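# Snap the emitter holder down onto the cube

## Task

Push the emitter holder down onto the cube until it clicks into place, as the reference image "manual" shows, and make sure anything already completed is still completed when the scene ends.

## Robot and tools

Robot: two six-joint arms, each ending in a five-finger hand. left_arm carries a left hand, right_arm a right hand. Calibrated bases in the scene frame: left_arm at (-0.032, +0.270, +0.011) m, right_arm at (+0.038, -0.233, +0.030) m, both turned almost not at all about z. A post stands on the floor behind the arms, and a camera stand sits between them just behind the bases; do not strike either.

Frames: the scene frame has its origin at table-top height midway between the nominal bases, +z up, +x out over the table, with left_arm on the +y side (not the image side). Every pose, velocity, target and offset for an arm is in that arm's own base frame. Each arm's hand point sits 0.05 m in front of the palm and 0.15 m from the wrist flange; its +z runs along the straight fingers, +y out of the palm, +x across the palm away from the thumb for the right hand (toward the thumb for the left). Straight fingers extend 0.06 to 0.07 m past the point along +z and lie 0.06 m behind it along -y. A wrist bracket on the little-finger side can collide with things.

execute_actions(actions, cameras): actions is a list of actions; each action is a table of 1 to 15 rows, one row per 1/30 s step; a short table repeats its final row up to step 15. Every row is one list of 28 numbers in [-1, 1] covering both arms, in this order: left dx, dy, dz, rx, ry, rz; left little, ring, middle, index, thumb_bend, thumb_turn, force_limit, speed; then the same 14 for the right arm. The six pose numbers are an offset, not a pose: measured from that arm's Hand target as it was when the action began, along the arm's base axes, and every row counts from that same start, not from the row before. Scale: 1.0 equals 0.6 m or 180 degrees; rx, ry, rz form a single rotation vector, turning about the Hand target's position. Sending the same offset again in a later action moves further. Six zeros means no new request for that arm. The hand numbers are absolute targets: +1 open/straight, -1 closed; thumb_turn +1 beside the palm, -1 across in front of it. force_limit runs from about 0 N at -1 to 10 N at +1 (15 N for the two thumb motors); speed rises from near zero at -1 to full at +0.48 and stays full above. To leave a hand unchanged, resend the eight hand numbers from its last executed row; if none has run yet, send its hand_measured six values plus hand_force_limit and hand_speed. For a gentle grip, close with speed at -0.94 or below. cameras: list of names, ["all"], or []; images come with an empty actions list or when requested.

move(target, speed, blend, blocking, cameras): target is one 28-number row or a list of up to 15 such rows, laid out as above. All offsets in every row count from the Hand targets at the move's start, not from the previous row. speed is top path speed in m/s, 0.002 to 4.3, default 0.25 (turning up to twice that in rad/s); one value or one per target. blend, in m, rounds corners between list targets; 0 stops at each. The whole move is capped at 10 s and does not avoid obstacles or the other arm. blocking=false returns after about 0.5 s while the motion continues. Its result adds a "move:" line reporting done, off_target, moving, held or fault, plus limits such as paced (pose clipped) or held (steps withheld).

wait(seconds): 0 to 3600, lets time pass without new commands. stop(): brakes a running move. zoom_image(camera, region): region is [x0, y0, x1, y1] pixels from the top-left, at most 504 by 504, on the newest image of cam_head_left, cam_head_right, cam_high (each 896x504), cam_left_wrist or cam_right_wrist (each 672x504). show_instructions(): displays the reference images. finished_scene(scene=1): ends the scene irreversibly.

Result lines: end_effector_position (m) and end_effector_quat_wxyz per arm in its base frame; Hand target (the last commanded pose after clipping, the base for the next offsets); joint positions, velocities and torques; motor temperatures; hand_measured, hand_stopped_by (moving, target, force, stalled, fault) and hand_load_n (positive when something pushes a finger open; a dropped grip shows as load near 0). Joint ranges in rad: waist ±2.880, shoulder 0 to 3.142, elbow 0 to 3.019, wrist pitch -1.693 to 1.571, wrist yaw ±1.571, wrist roll ±2.094.

Behaviour: the commanded orientation is clipped to within 40 degrees of the measured one each step. Arms follow loosely and often rest 1 to 3 cm (up to 5 cm) short, usually low; send the remaining distance as a fresh offset. A blocked arm keeps pushing until commanded back past its hand point.

Avoid: dropping or releasing moving parts, fast impacts, hard shoves, excessive finger load, arms or hands touching each other, and anything leaving the table (that fails the scene). Pushing against an unreachable pose or holding loads heats motors; at 85 °C a MOTOR HOT warning appears, at 100 °C the arm faults and drops. Loose objects may occasionally be nudged by the scene. The result must remain true without the robot holding it.

Each tool is called after ">>>" as name(argument=value, ...), one argument or row to a line, values as JSON.

Reference images:

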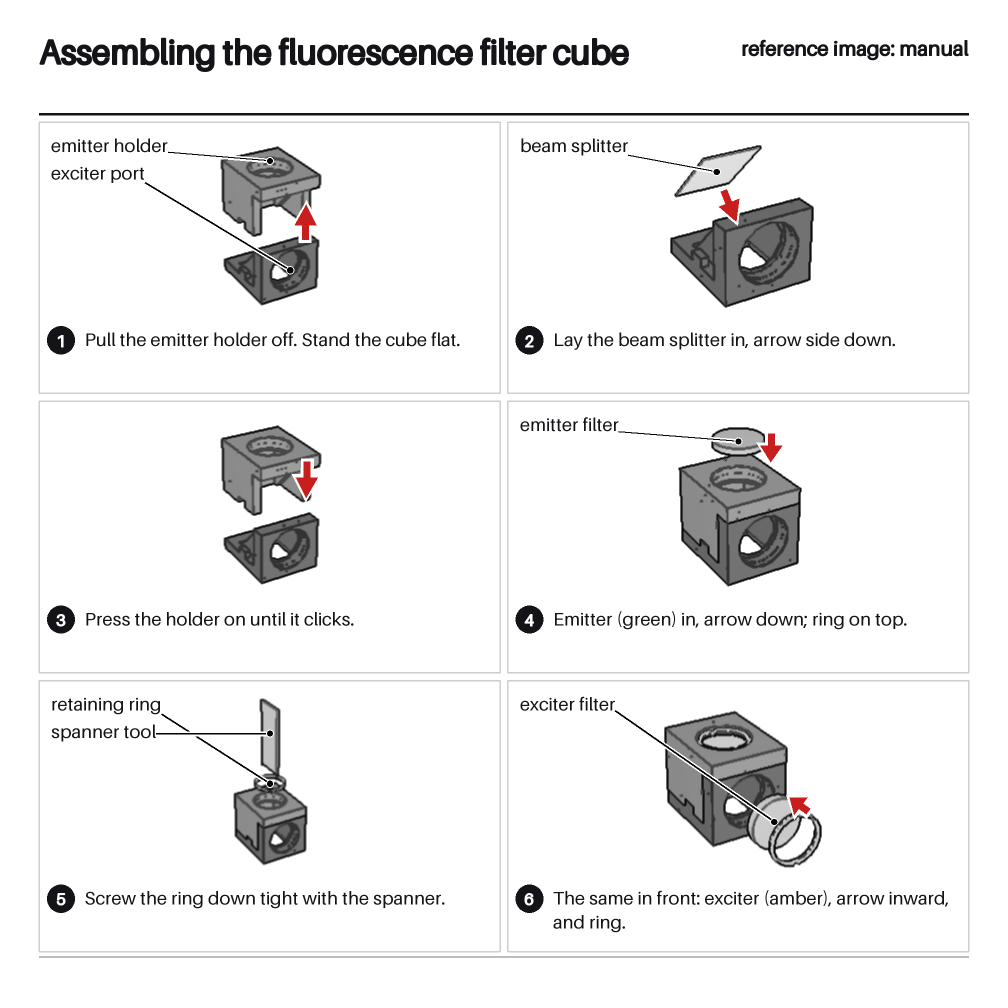

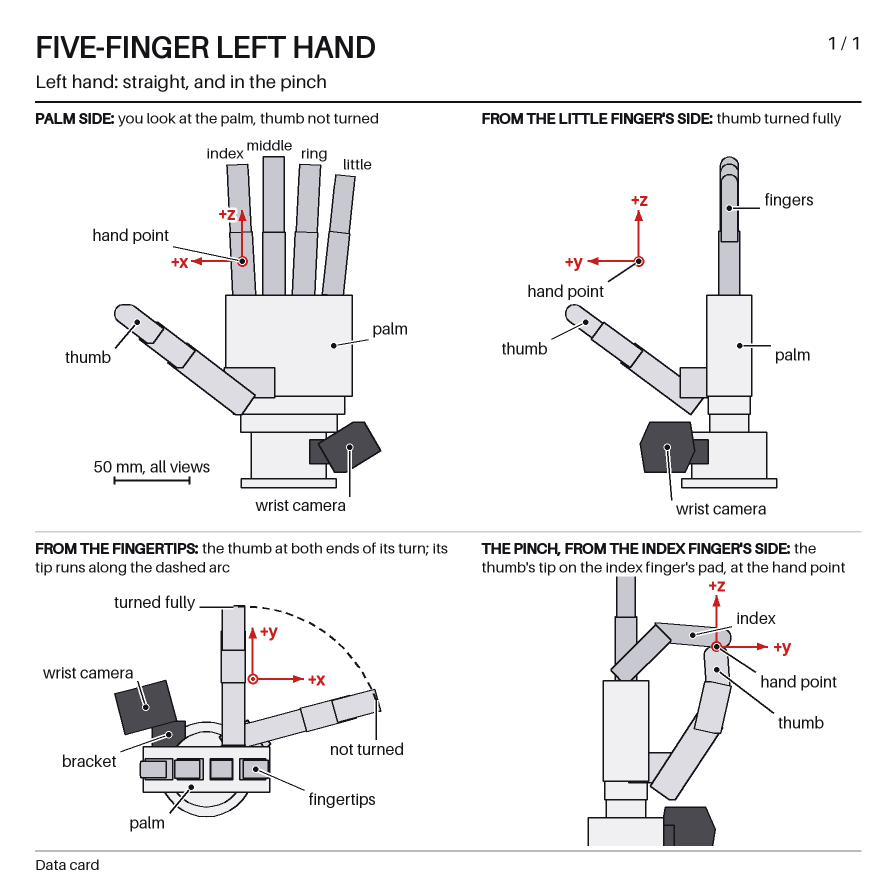

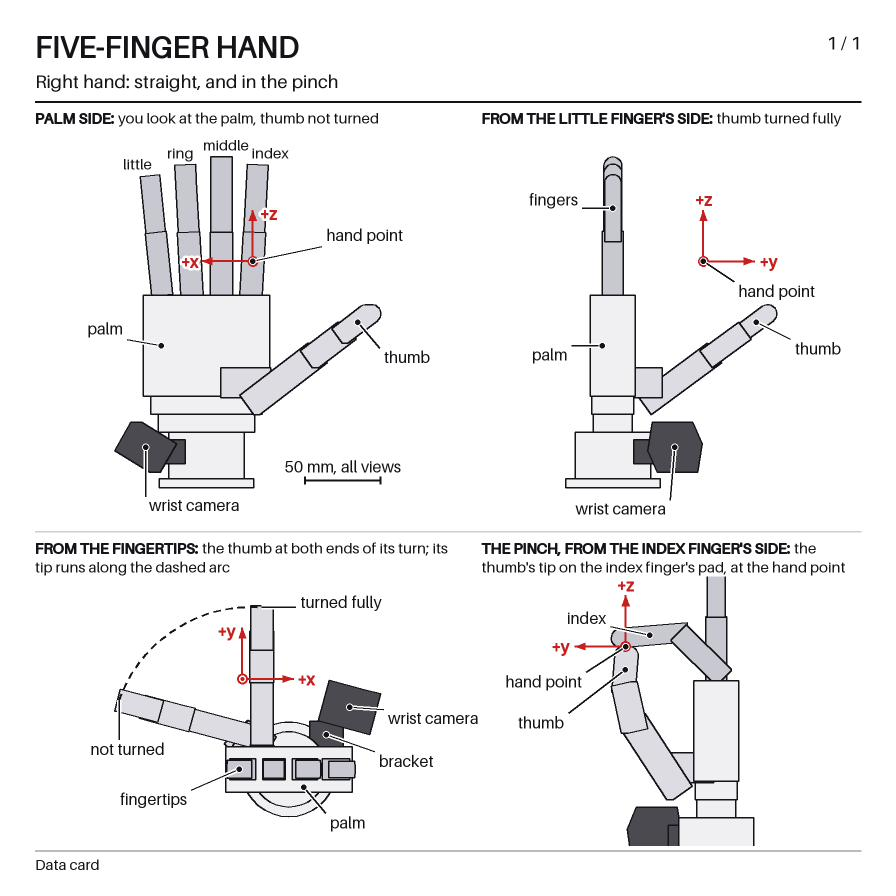

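## Session

>>> execute_actions(
  actions=[],
)

Scene clock: 0.00 s.
left_arm: end_effector_position=(+0.3702, -0.2106, +0.1532) hand_measured=(+1.000, +1.000, +1.000, +1.000, +1.000, +1.000) hand_load_n=(+0.0, +0.0, +0.0, +0.0, +0.0, +0.0) hand_stopped_by=(target, target, target, target, target, target) hand_force_limit=0.00 hand_speed=-0.80 end_effector_quat_wxyz=(+0.420, -0.497, +0.630, -0.425) | right_arm: end_effector_position=(+0.6075, -0.1838, +0.1236) hand_measured=(+1.000, +1.000, +1.000, +1.000, +1.000, +1.000) hand_load_n=(+0.0, +0.0, +0.0, +0.0, +0.0, +0.0) hand_stopped_by=(target, target, target, target, target, target) hand_force_limit=0.00 hand_speed=-0.80 end_effector_quat_wxyz=(-0.045, +0.880, -0.451, +0.139)
Joint positions: left_arm=[-0.676 0.964 0.455 0.171 -0.527 -0.063] | right_arm=[-0.26 1.989 1.857 -1.147 -0.028 -0.879]
Joint velocities: within noise
Joint torques (N m): no reading
Motor temperatures (°C): left_arm=[30 25 24 27 25 25] | right_arm=[31 24 24 24 25 26]
Heat: left arm: hottest waist 30 °C; right arm: hottest waist 31 °C.
Hand target: left_arm +0.3741, -0.2138, +0.1608; +0.421, -0.496, +0.626, -0.430 | right_arm +0.6168, -0.1863, +0.1430; -0.049, +0.877, -0.450, +0.161

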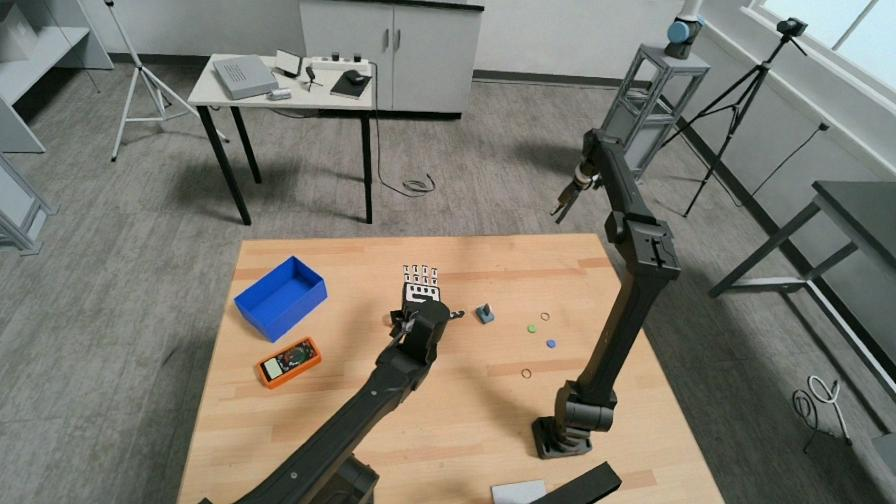

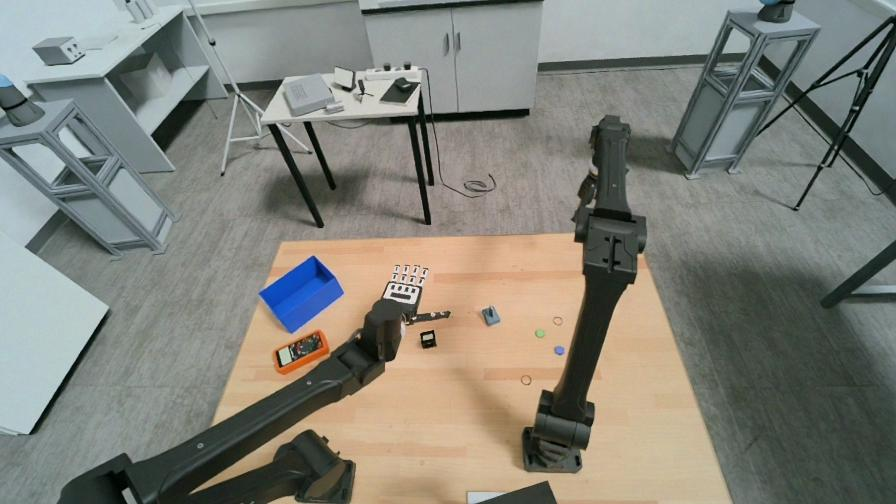

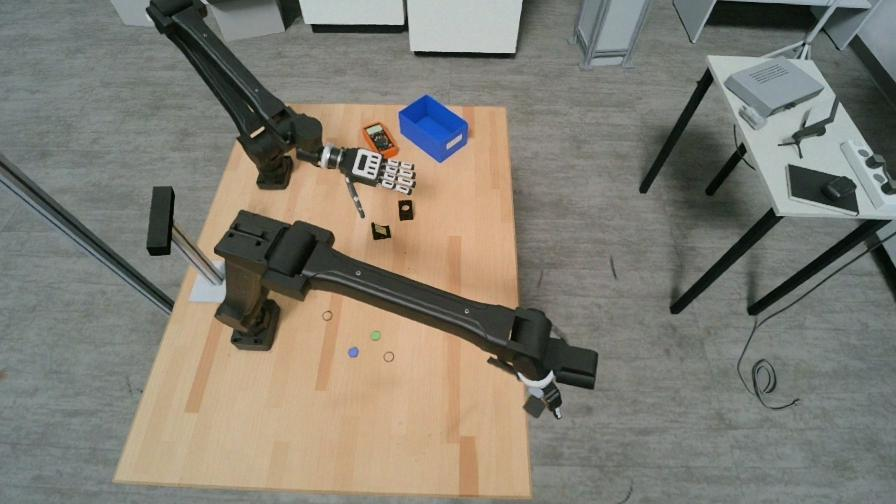

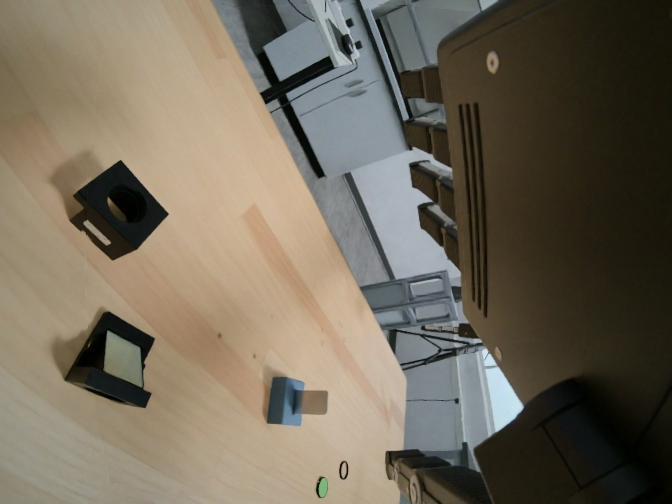

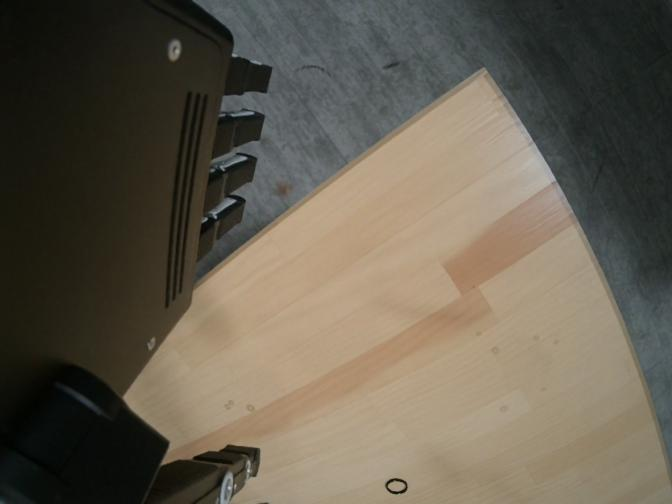

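>>> zoom_image(
  camera="cam_left_wrist",
  region=[40, 140, 240, 440],
)

>>> zoom_image(
  camera="cam_high",
  region=[340, 170, 460, 260],
)

>>> zoom_image(
  camera="cam_head_right",
  region=[380, 270, 540, 380],
)

>>> zoom_image(
  camera="cam_head_left",
  region=[360, 250, 520, 360],
)

Scaled by 1.680 from the camera's image (finer frame: 960x720).

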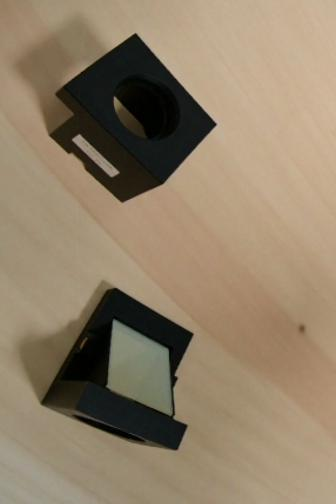

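Scaled by 4.200.

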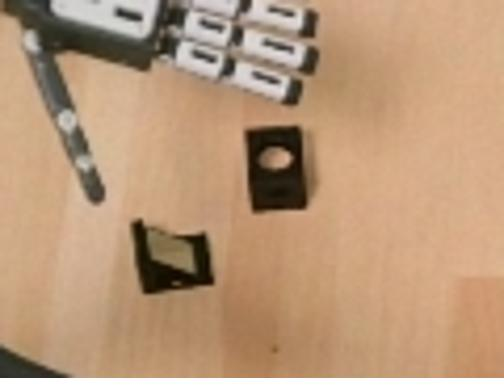

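Scaled by 3.150.

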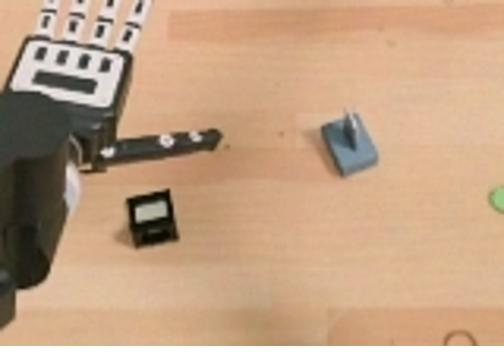

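Scaled by 3.150.

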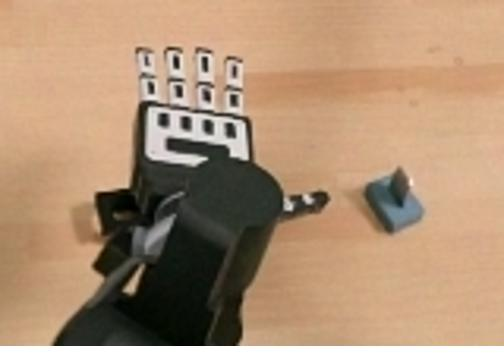

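>>> zoom_image(
  camera="cam_left_wrist",
  region=[60, 150, 180, 270],
)

>>> zoom_image(
  camera="cam_left_wrist",
  region=[50, 300, 170, 420],
)

>>> zoom_image(
  camera="cam_high",
  region=[365, 190, 425, 250],
)

Scaled by 4.200 from the camera's image (finer frame: 960x720).

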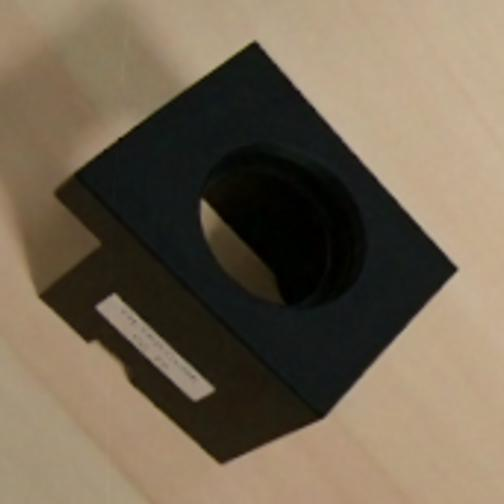

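Scaled by 4.200 from the camera's image (finer frame: 960x720).

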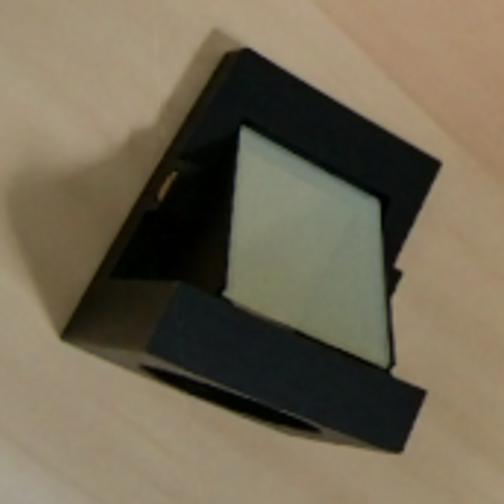

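Scaled by 8.400.

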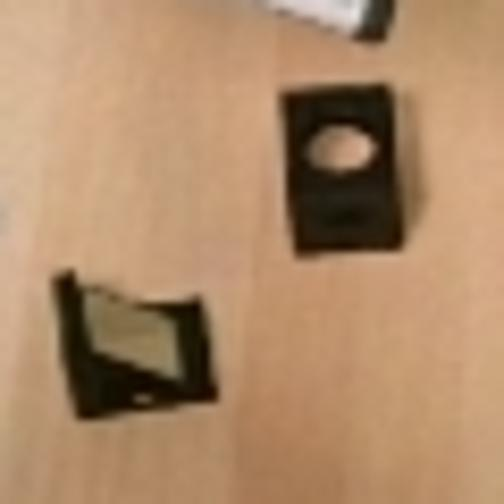

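>>> move(
  target=[-0.15,0.25,0.17,0,0,-0.2,1,1,1,1,1,1,0,-0.8,0,0,0,0,0,0,1,1,1,1,1,1,0,-0.8],
  cameras=["all"],
)

Scene clock: 60.70 s.
left_arm: end_effector_position=(+0.2775, -0.0694, +0.2442) hand_measured=(+1.000, +1.000, +1.000, +1.000, +1.000, +1.000) hand_load_n=(+0.0, +0.0, +0.0, +0.0, +0.0, +0.0) hand_stopped_by=(target, target, target, target, target, target) hand_force_limit=0.00 hand_speed=-0.80 end_effector_quat_wxyz=(+0.251, -0.288, +0.749, -0.542) | right_arm: end_effector_position=(+0.6075, -0.1838, +0.1236) hand_measured=(+1.000, +1.000, +1.000, +1.000, +1.000, +1.000) hand_load_n=(+0.0, +0.0, +0.0, +0.0, +0.0, +0.0) hand_stopped_by=(target, target, target, target, target, target) hand_force_limit=0.00 hand_speed=-0.80 end_effector_quat_wxyz=(-0.045, +0.880, -0.451, +0.139)
Joint positions: left_arm=[0.367 0.592 0.603 -0.63 1.054 0.621] | right_arm=[-0.26 1.989 1.857 -1.147 -0.028 -0.879]
Joint torques (N m): left_arm=[0.26 -0.09 12.93 1.22 0.62 0.08] | right_arm=[-0.67 -23.12 10.06 1.11 0.13 0.11]
Motor temperatures (°C): left_arm=[30 25 32 27 25 25] | right_arm=[31 27 33 24 25 26]
Heat: left arm: hottest elbow 32 °C; right arm: hottest elbow 33 °C.
Hand target: left_arm +0.2841, -0.0638, +0.2626; +0.267, -0.279, +0.748, -0.539 | right_arm +0.6168, -0.1863, +0.1430; -0.049, +0.877, -0.450, +0.161
Off the commanded pose: left_arm 0.021 m, 2 deg | right_arm 0.022 m, 3 deg.
move: off_target (left_arm)

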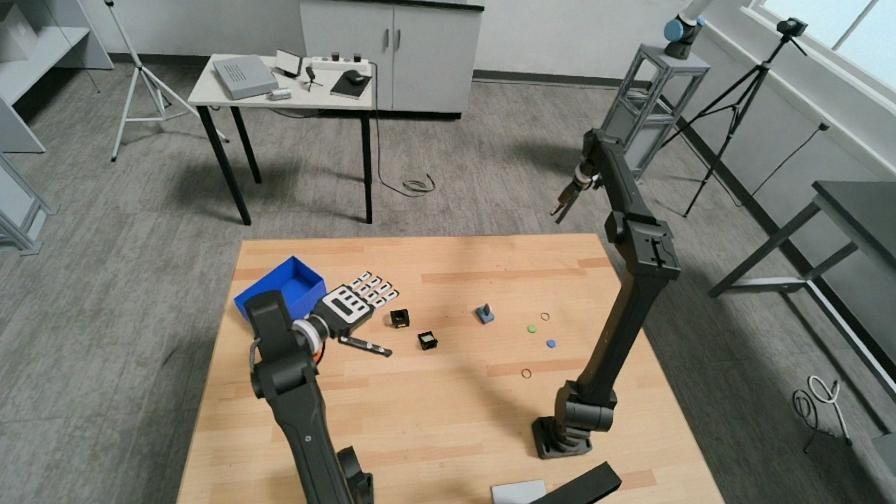

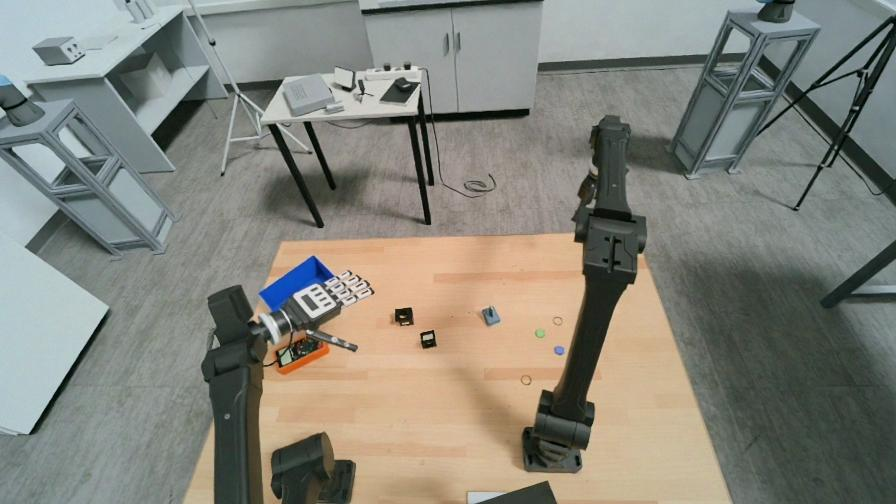

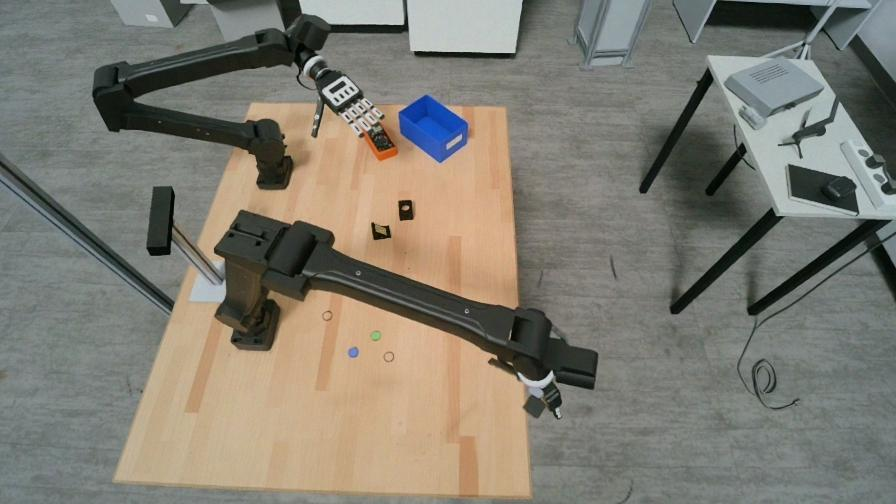

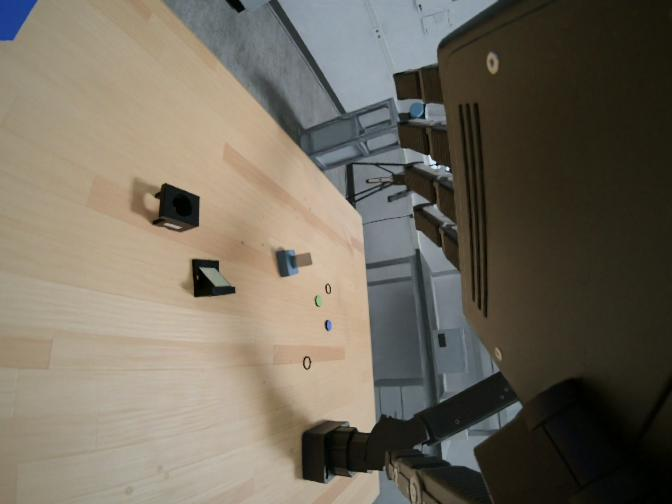

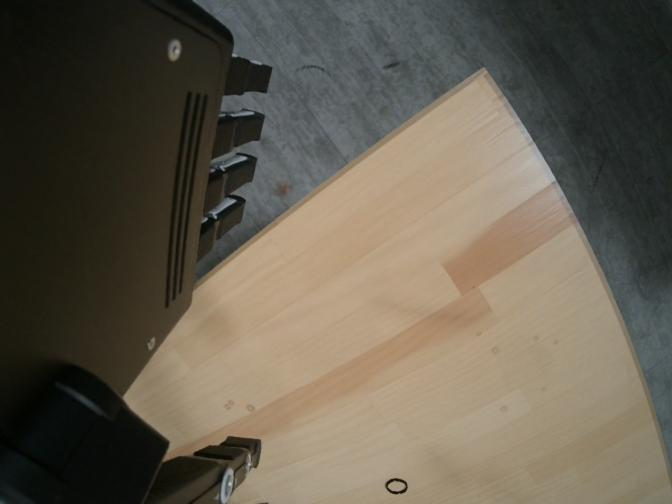

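>>> zoom_image(
  camera="cam_head_left",
  region=[370, 290, 450, 360],
)

>>> zoom_image(
  camera="cam_head_right",
  region=[380, 290, 460, 360],
)

>>> zoom_image(
  camera="cam_left_wrist",
  region=[140, 170, 260, 310],
)

>>> zoom_image(
  camera="cam_high",
  region=[200, 100, 520, 380],
)

Scaled by 6.300.

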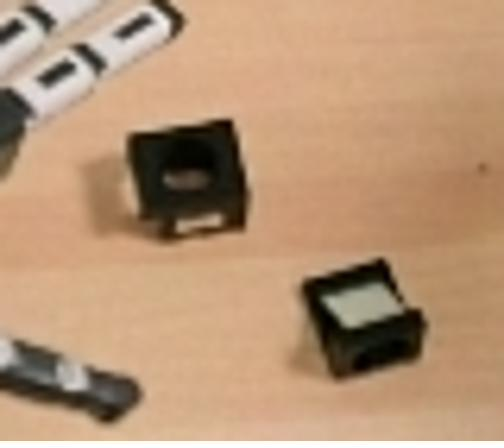

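Scaled by 6.300.

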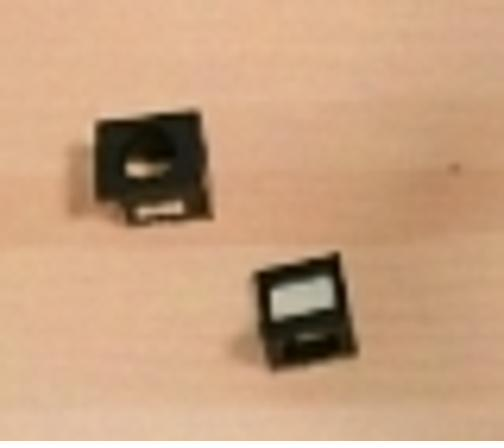

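Scaled by 3.600 from the camera's image (finer frame: 960x720).

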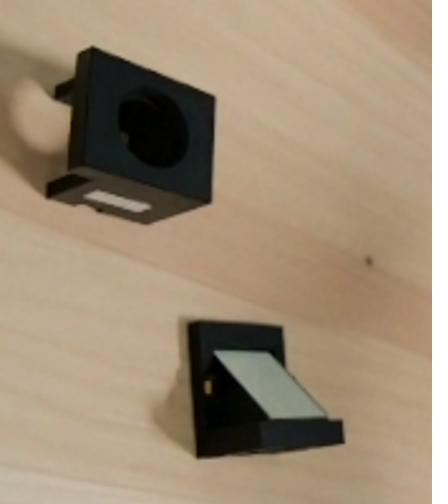

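Scaled by 1.575.

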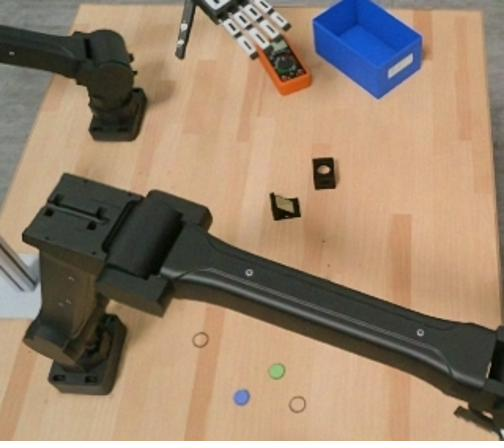

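>>> move(
  target=[0.013,0.206,0.027,0,0,0.078,1,1,1,1,1,1,0,-0.8,0,0,0,0,0,0,1,1,1,1,1,1,0,-0.8],
  cameras=["cam_left_wrist","cam_high"],
)

Scene clock: 187.67 s.
left_arm: end_effector_position=(+0.2873, +0.0512, +0.2628) hand_measured=(+1.000, +1.000, +1.000, +1.000, +1.000, +1.000) hand_load_n=(+0.0, +0.0, +0.0, +0.0, +0.0, +0.0) hand_stopped_by=(target, target, target, target, target, target) hand_force_limit=0.00 hand_speed=-0.80 end_effector_quat_wxyz=(+0.317, -0.376, +0.707, -0.509) | right_arm: end_effector_position=(+0.6075, -0.1838, +0.1236) hand_measured=(+1.000, +1.000, +1.000, +1.000, +1.000, +1.000) hand_load_n=(+0.0, +0.0, +0.0, +0.0, +0.0, +0.0) hand_stopped_by=(target, target, target, target, target, target) hand_force_limit=0.00 hand_speed=-0.80 end_effector_quat_wxyz=(-0.045, +0.880, -0.451, +0.139)
Joint positions: left_arm=[0.802 0.755 0.741 -0.867 1.197 0.913] | right_arm=[-0.26 1.989 1.857 -1.147 -0.028 -0.879]
Joint torques (N m): left_arm=[0.26 -1.55 12.68 0.98 0.81 0.13] | right_arm=[-0.67 -23.18 10.06 1.11 0.13 0.11]
Motor temperatures (°C): left_arm=[29 25 37 27 26 25] | right_arm=[31 30 37 24 25 26]
Heat: left arm: hottest elbow 37 °C; right arm: hottest elbow 37 °C.
Hand target: left_arm +0.2919, +0.0599, +0.2791; +0.331, -0.368, +0.709, -0.503 | right_arm +0.6168, -0.1863, +0.1430; -0.049, +0.877, -0.450, +0.161
Off the commanded pose: left_arm 0.019 m, 2 deg | right_arm 0.022 m, 3 deg.
move: off_target (left_arm)
Images, in order (width x height): cam_high 896x504, cam_left_wrist 672x504.

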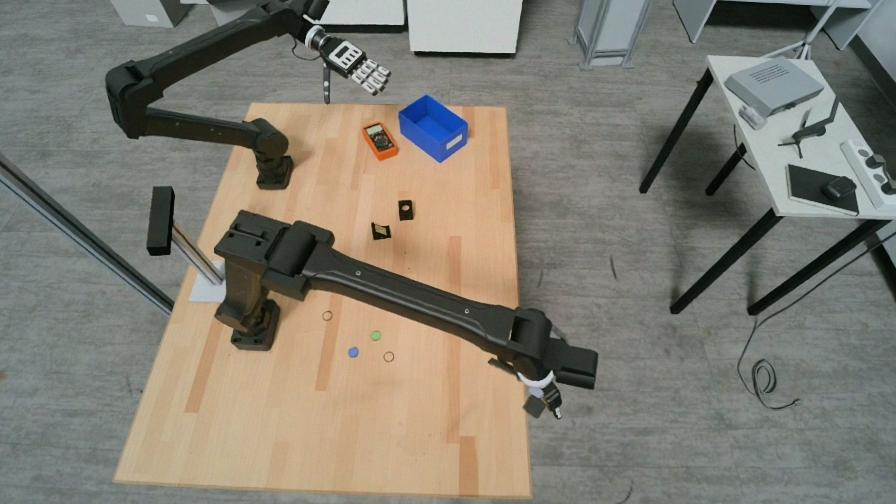

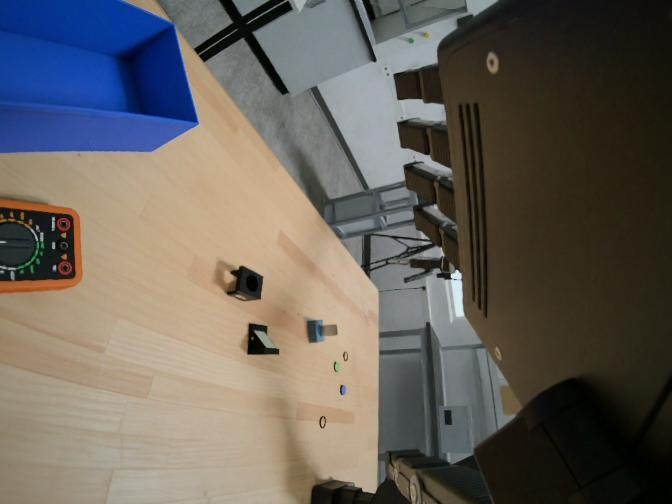

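>>> move(
  target=[
    [0,0,0,0,0,0,1,1,1,1,1,1,0,-0.8,-0.235,0.46,0.13,0.1553,-0.2306,-0.1254,1,1,0.44,0.44,0.7,-1,0,-0.3],
  ],
  cameras=["cam_right_wrist","cam_high","cam_head_left"],
)

Scene clock: 195.23 s.
left_arm: end_effector_position=(+0.2873, +0.0512, +0.2628) hand_measured=(+1.000, +1.000, +1.000, +1.000, +1.000, +1.000) hand_load_n=(+0.0, +0.0, -0.5, +0.0, +0.0, +0.0) hand_stopped_by=(target, target, target, target, target, target) hand_force_limit=0.00 hand_speed=-0.80 end_effector_quat_wxyz=(+0.317, -0.376, +0.707, -0.509) | right_arm: end_effector_position=(+0.4746, +0.0830, +0.2134) hand_measured=(+1.000, +1.000, +0.440, +0.440, +0.700, -1.000) hand_load_n=(+0.0, +0.0, +0.0, +0.0, +0.0, +0.0) hand_stopped_by=(target, target, target, target, target, target) hand_force_limit=0.00 hand_speed=-0.30 end_effector_quat_wxyz=(-0.363, +0.631, -0.592, +0.347)
Joint positions: left_arm=[0.802 0.755 0.741 -0.867 1.197 0.914] | right_arm=[0.134 1.091 0.829 -0.257 0.07 0.03]
Joint torques (N m): left_arm=[0.03 -1.44 12.66 0.95 0.79 0.1] | right_arm=[0.5 -9.29 8.57 2.56 0.27 0.18]
Heat: left arm: hottest elbow 39 °C; right arm: hottest elbow 36 °C.
Hand target: left_arm +0.2919, +0.0599, +0.2790; +0.331, -0.368, +0.709, -0.503 | right_arm +0.4758, +0.0897, +0.2211; -0.376, +0.626, -0.586, +0.352
Off the commanded pose: left_arm 0.019 m, 2 deg | right_arm 0.010 m, 2 deg.
move: done
Images, in order (width x height): cam_head_left 896x504, cam_high 896x504, cam_right_wrist 672x504.

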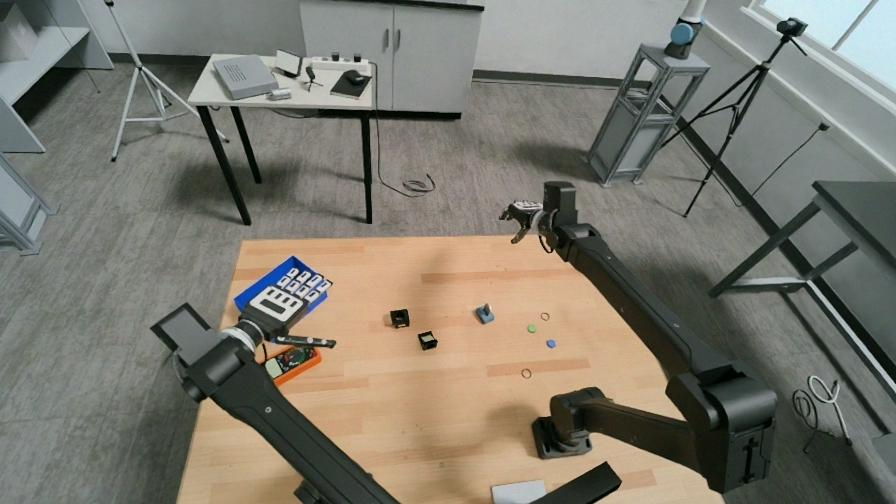

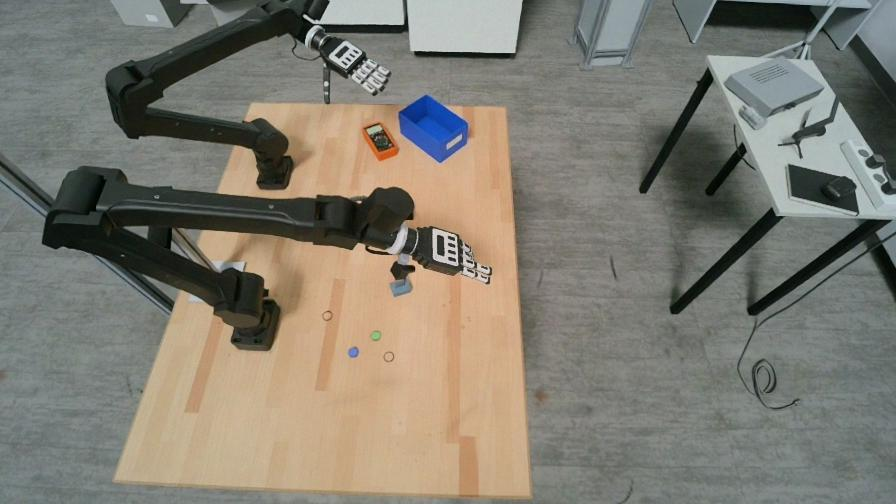

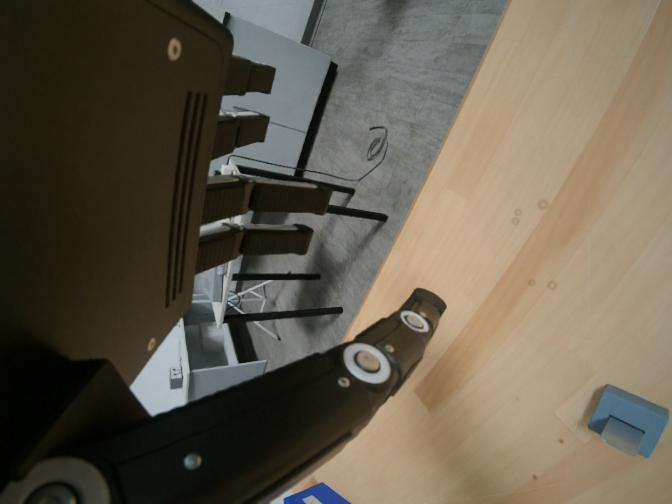

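>>> move(
  target=[0,0,0,0,0,0,1,1,1,1,1,1,0,-0.8,-0.234,0.459,-0.06,0,0,0,1,1,0.44,0.44,0.7,-1,0,-0.3],
  cameras=["all"],
)

Scene clock: 200.93 s.
left_arm: end_effector_position=(+0.2873, +0.0512, +0.2628) hand_measured=(+1.000, +1.000, +1.000, +1.000, +1.000, +1.000) hand_load_n=(+0.0, +0.0, +0.0, +0.0, +0.0, +0.0) hand_stopped_by=(target, target, target, target, target, target) hand_force_limit=0.00 hand_speed=-0.80 end_effector_quat_wxyz=(+0.317, -0.376, +0.707, -0.509) | right_arm: end_effector_position=(+0.3275, +0.3449, +0.1590) hand_measured=(+1.000, +1.000, +0.440, +0.440, +0.700, -1.000) hand_load_n=(+0.0, +0.0, +0.0, +0.0, +0.0, +0.0) hand_stopped_by=(target, target, target, target, target, target) hand_force_limit=0.00 hand_speed=-0.30 end_effector_quat_wxyz=(-0.355, +0.637, -0.583, +0.358)
Joint positions: left_arm=[0.802 0.755 0.741 -0.867 1.197 0.914] | right_arm=[1.024 1.236 0.834 -0.395 0.81 0.589]
Joint torques (N m): left_arm=[0.09 -1.49 12.59 0.98 0.83 0.08] | right_arm=[0.15 -9 12.44 1.14 0.66 0.18]
Heat: left arm: hottest elbow 39 °C; right arm: hottest elbow 36 °C.
Hand target: left_arm +0.2919, +0.0599, +0.2790; +0.331, -0.368, +0.709, -0.503 | right_arm +0.3353, +0.3651, +0.1851; -0.376, +0.626, -0.586, +0.352
Off the commanded pose: left_arm 0.019 m, 2 deg | right_arm 0.034 m, 3 deg.
move: off_target (right_arm)

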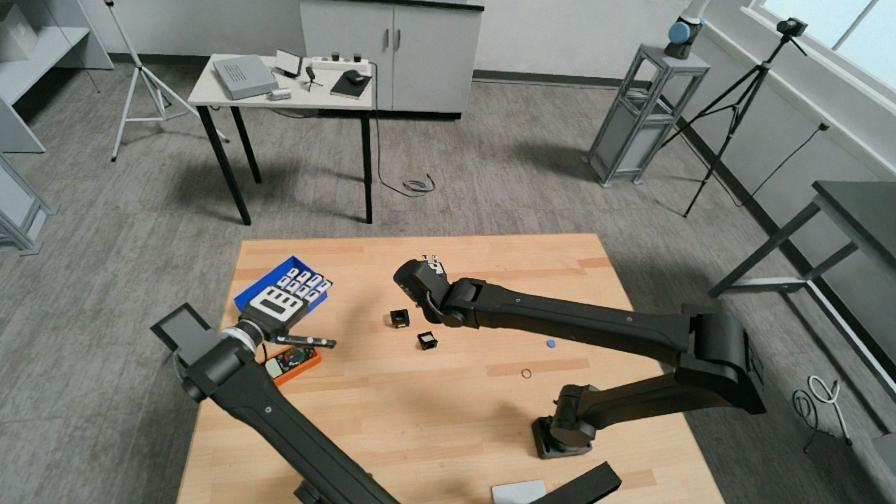

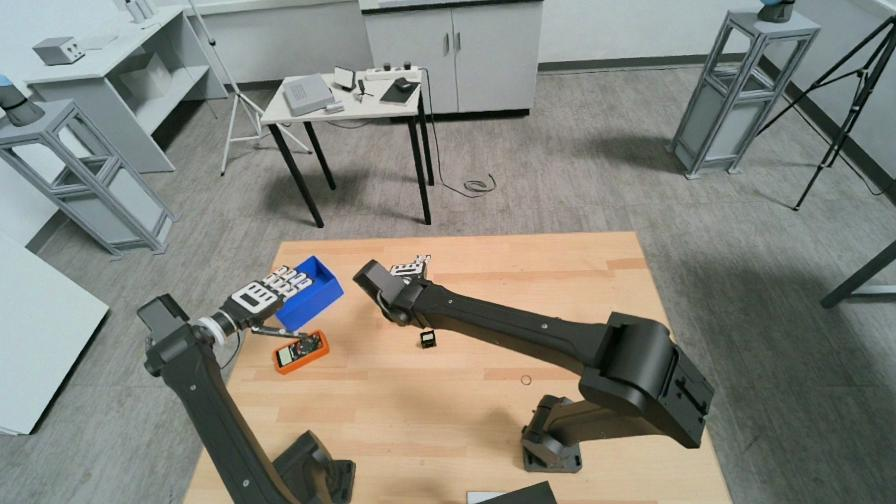

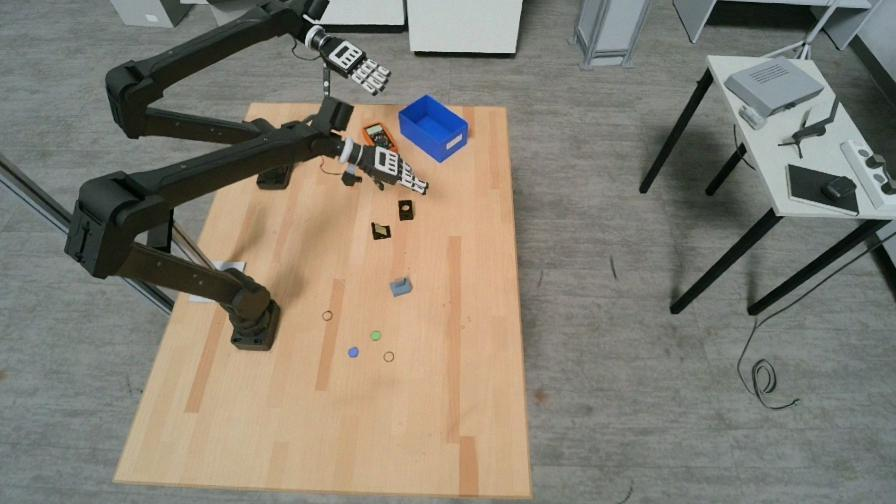

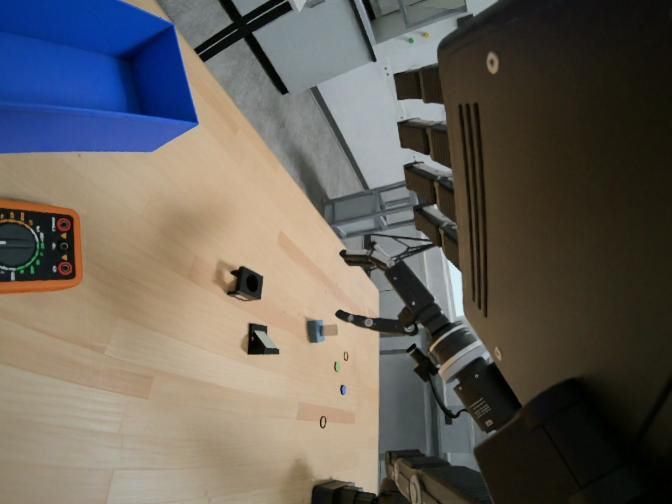

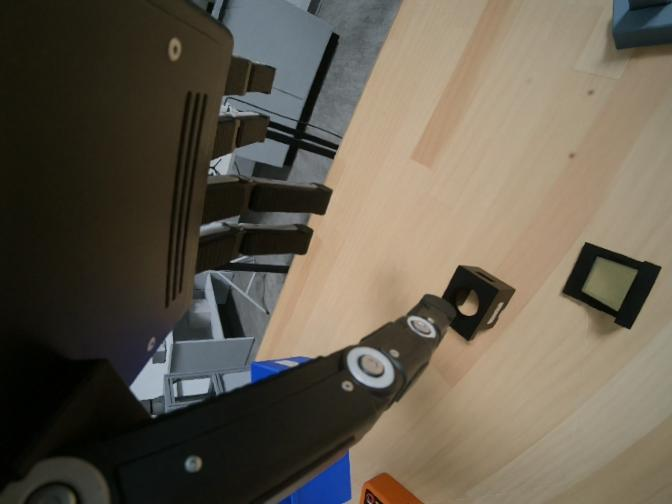

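>>> zoom_image(
  camera="cam_right_wrist",
  region=[400, 220, 560, 380],
)

>>> zoom_image(
  camera="cam_right_wrist",
  region=[540, 220, 670, 350],
)

Scaled by 3.150 from the camera's image (finer frame: 960x720).

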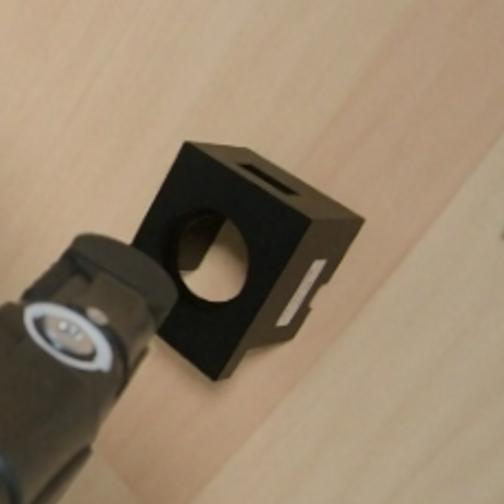

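Scaled by 3.877 from the camera's image (finer frame: 960x720).

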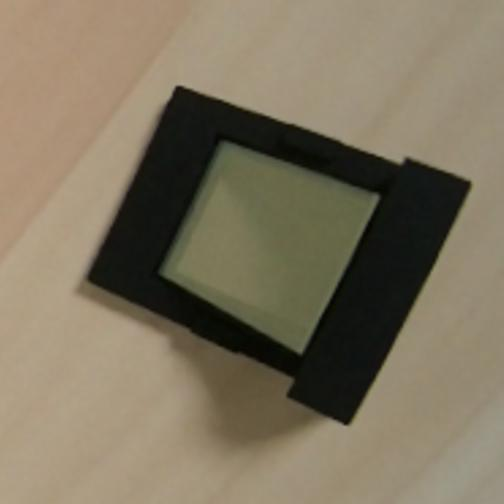

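>>> move(
  target=[0,0,0,0,0,0,1,1,1,1,1,1,0,-0.8,0.036,0.085,-0.098,0,0,0.022,1,1,0.44,0.44,0.7,-1,0,-0.3],
  cameras=["cam_right_wrist","cam_high","cam_left_wrist"],
  speed=0.15,
)

Scene clock: 236.93 s.
left_arm: end_effector_position=(+0.2873, +0.0512, +0.2628) hand_measured=(+1.000, +1.000, +1.000, +1.000, +1.000, +1.000) hand_load_n=(+0.0, +0.0, +0.0, +0.0, +0.0, +0.0) hand_stopped_by=(target, target, target, target, target, target) hand_force_limit=0.00 hand_speed=-0.80 end_effector_quat_wxyz=(+0.317, -0.376, +0.707, -0.509) | right_arm: end_effector_position=(+0.3465, +0.3895, +0.0997) hand_measured=(+1.000, +1.000, +0.440, +0.440, +0.700, -1.000) hand_load_n=(+0.0, +0.0, +0.0, +0.0, +0.0, +0.0) hand_stopped_by=(target, target, target, target, target, target) hand_force_limit=0.00 hand_speed=-0.30 end_effector_quat_wxyz=(-0.358, +0.657, -0.566, +0.345)
Joint positions: left_arm=[0.802 0.755 0.741 -0.867 1.197 0.914] | right_arm=[1.024 1.437 0.85 -0.189 0.765 0.541]
Joint torques (N m): left_arm=[0.15 -1.32 12.59 0.92 0.83 0.11] | right_arm=[0.15 -11.69 11.47 2.15 0.44 0.03]
Motor temperatures (°C): left_arm=[29 25 42 27 26 25] | right_arm=[31 29 37 24 25 26]
Heat: left arm: hottest elbow 42 °C; right arm: hottest elbow 37 °C.
Hand target: left_arm +0.2919, +0.0599, +0.2790; +0.331, -0.368, +0.709, -0.503 | right_arm +0.3569, +0.4161, +0.1261; -0.388, +0.646, -0.564, +0.339
Off the commanded pose: left_arm 0.019 m, 2 deg | right_arm 0.039 m, 4 deg.
move: off_target (right_arm)
Images, in order (width x height): cam_high 896x504, cam_left_wrist 672x504, cam_right_wrist 672x504.

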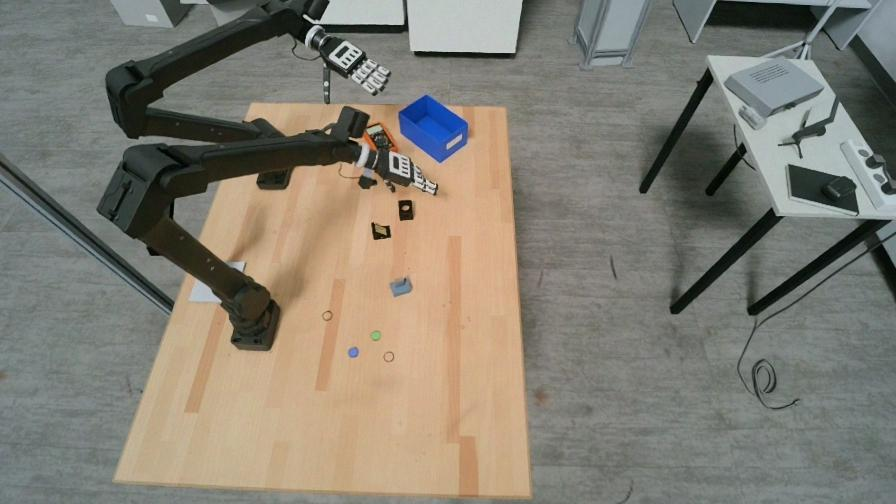

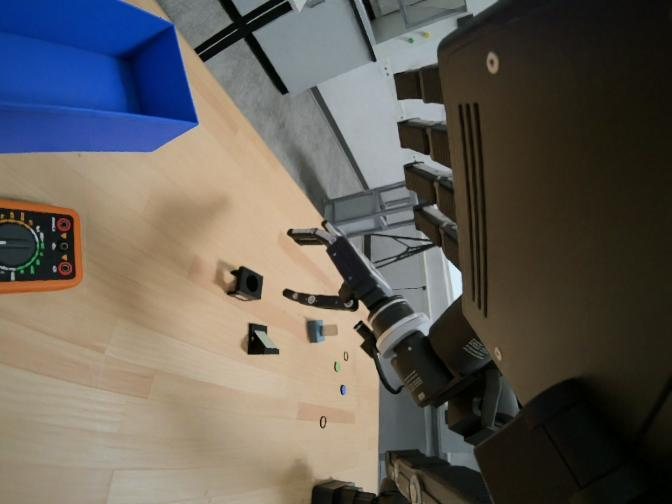

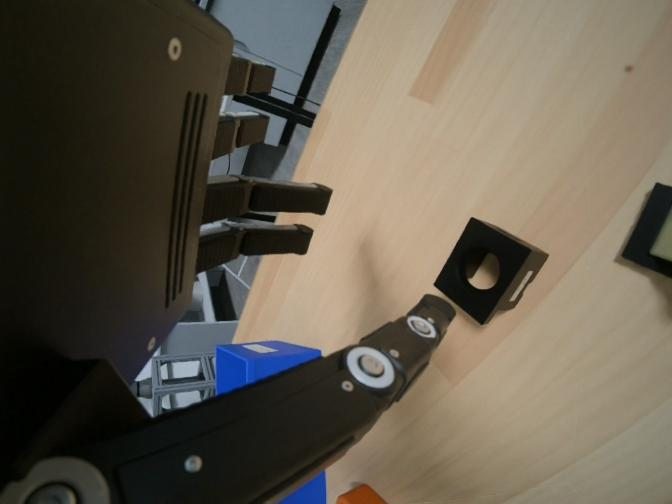

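>>> zoom_image(
  camera="cam_right_wrist",
  region=[400, 200, 560, 340],
)

>>> zoom_image(
  camera="cam_left_wrist",
  region=[200, 200, 380, 370],
)

Scaled by 3.150 from the camera's image (finer frame: 960x720).

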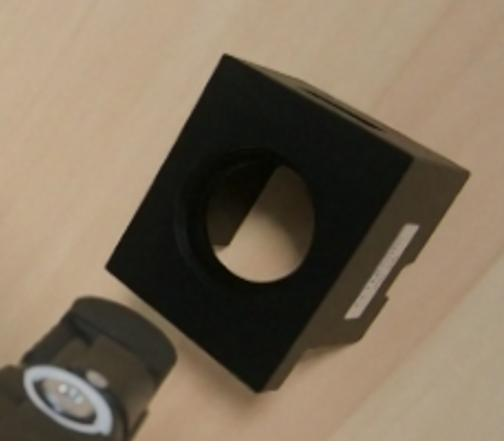

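Scaled by 2.800 from the camera's image (finer frame: 960x720).

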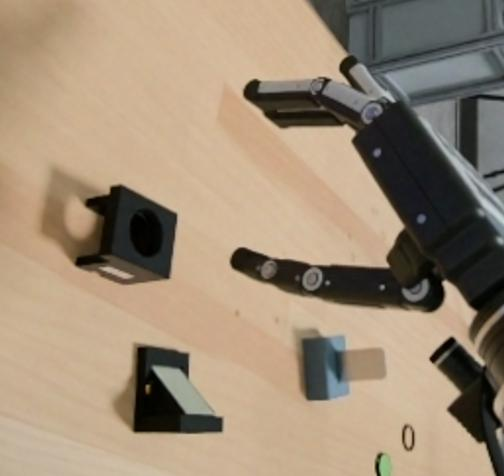

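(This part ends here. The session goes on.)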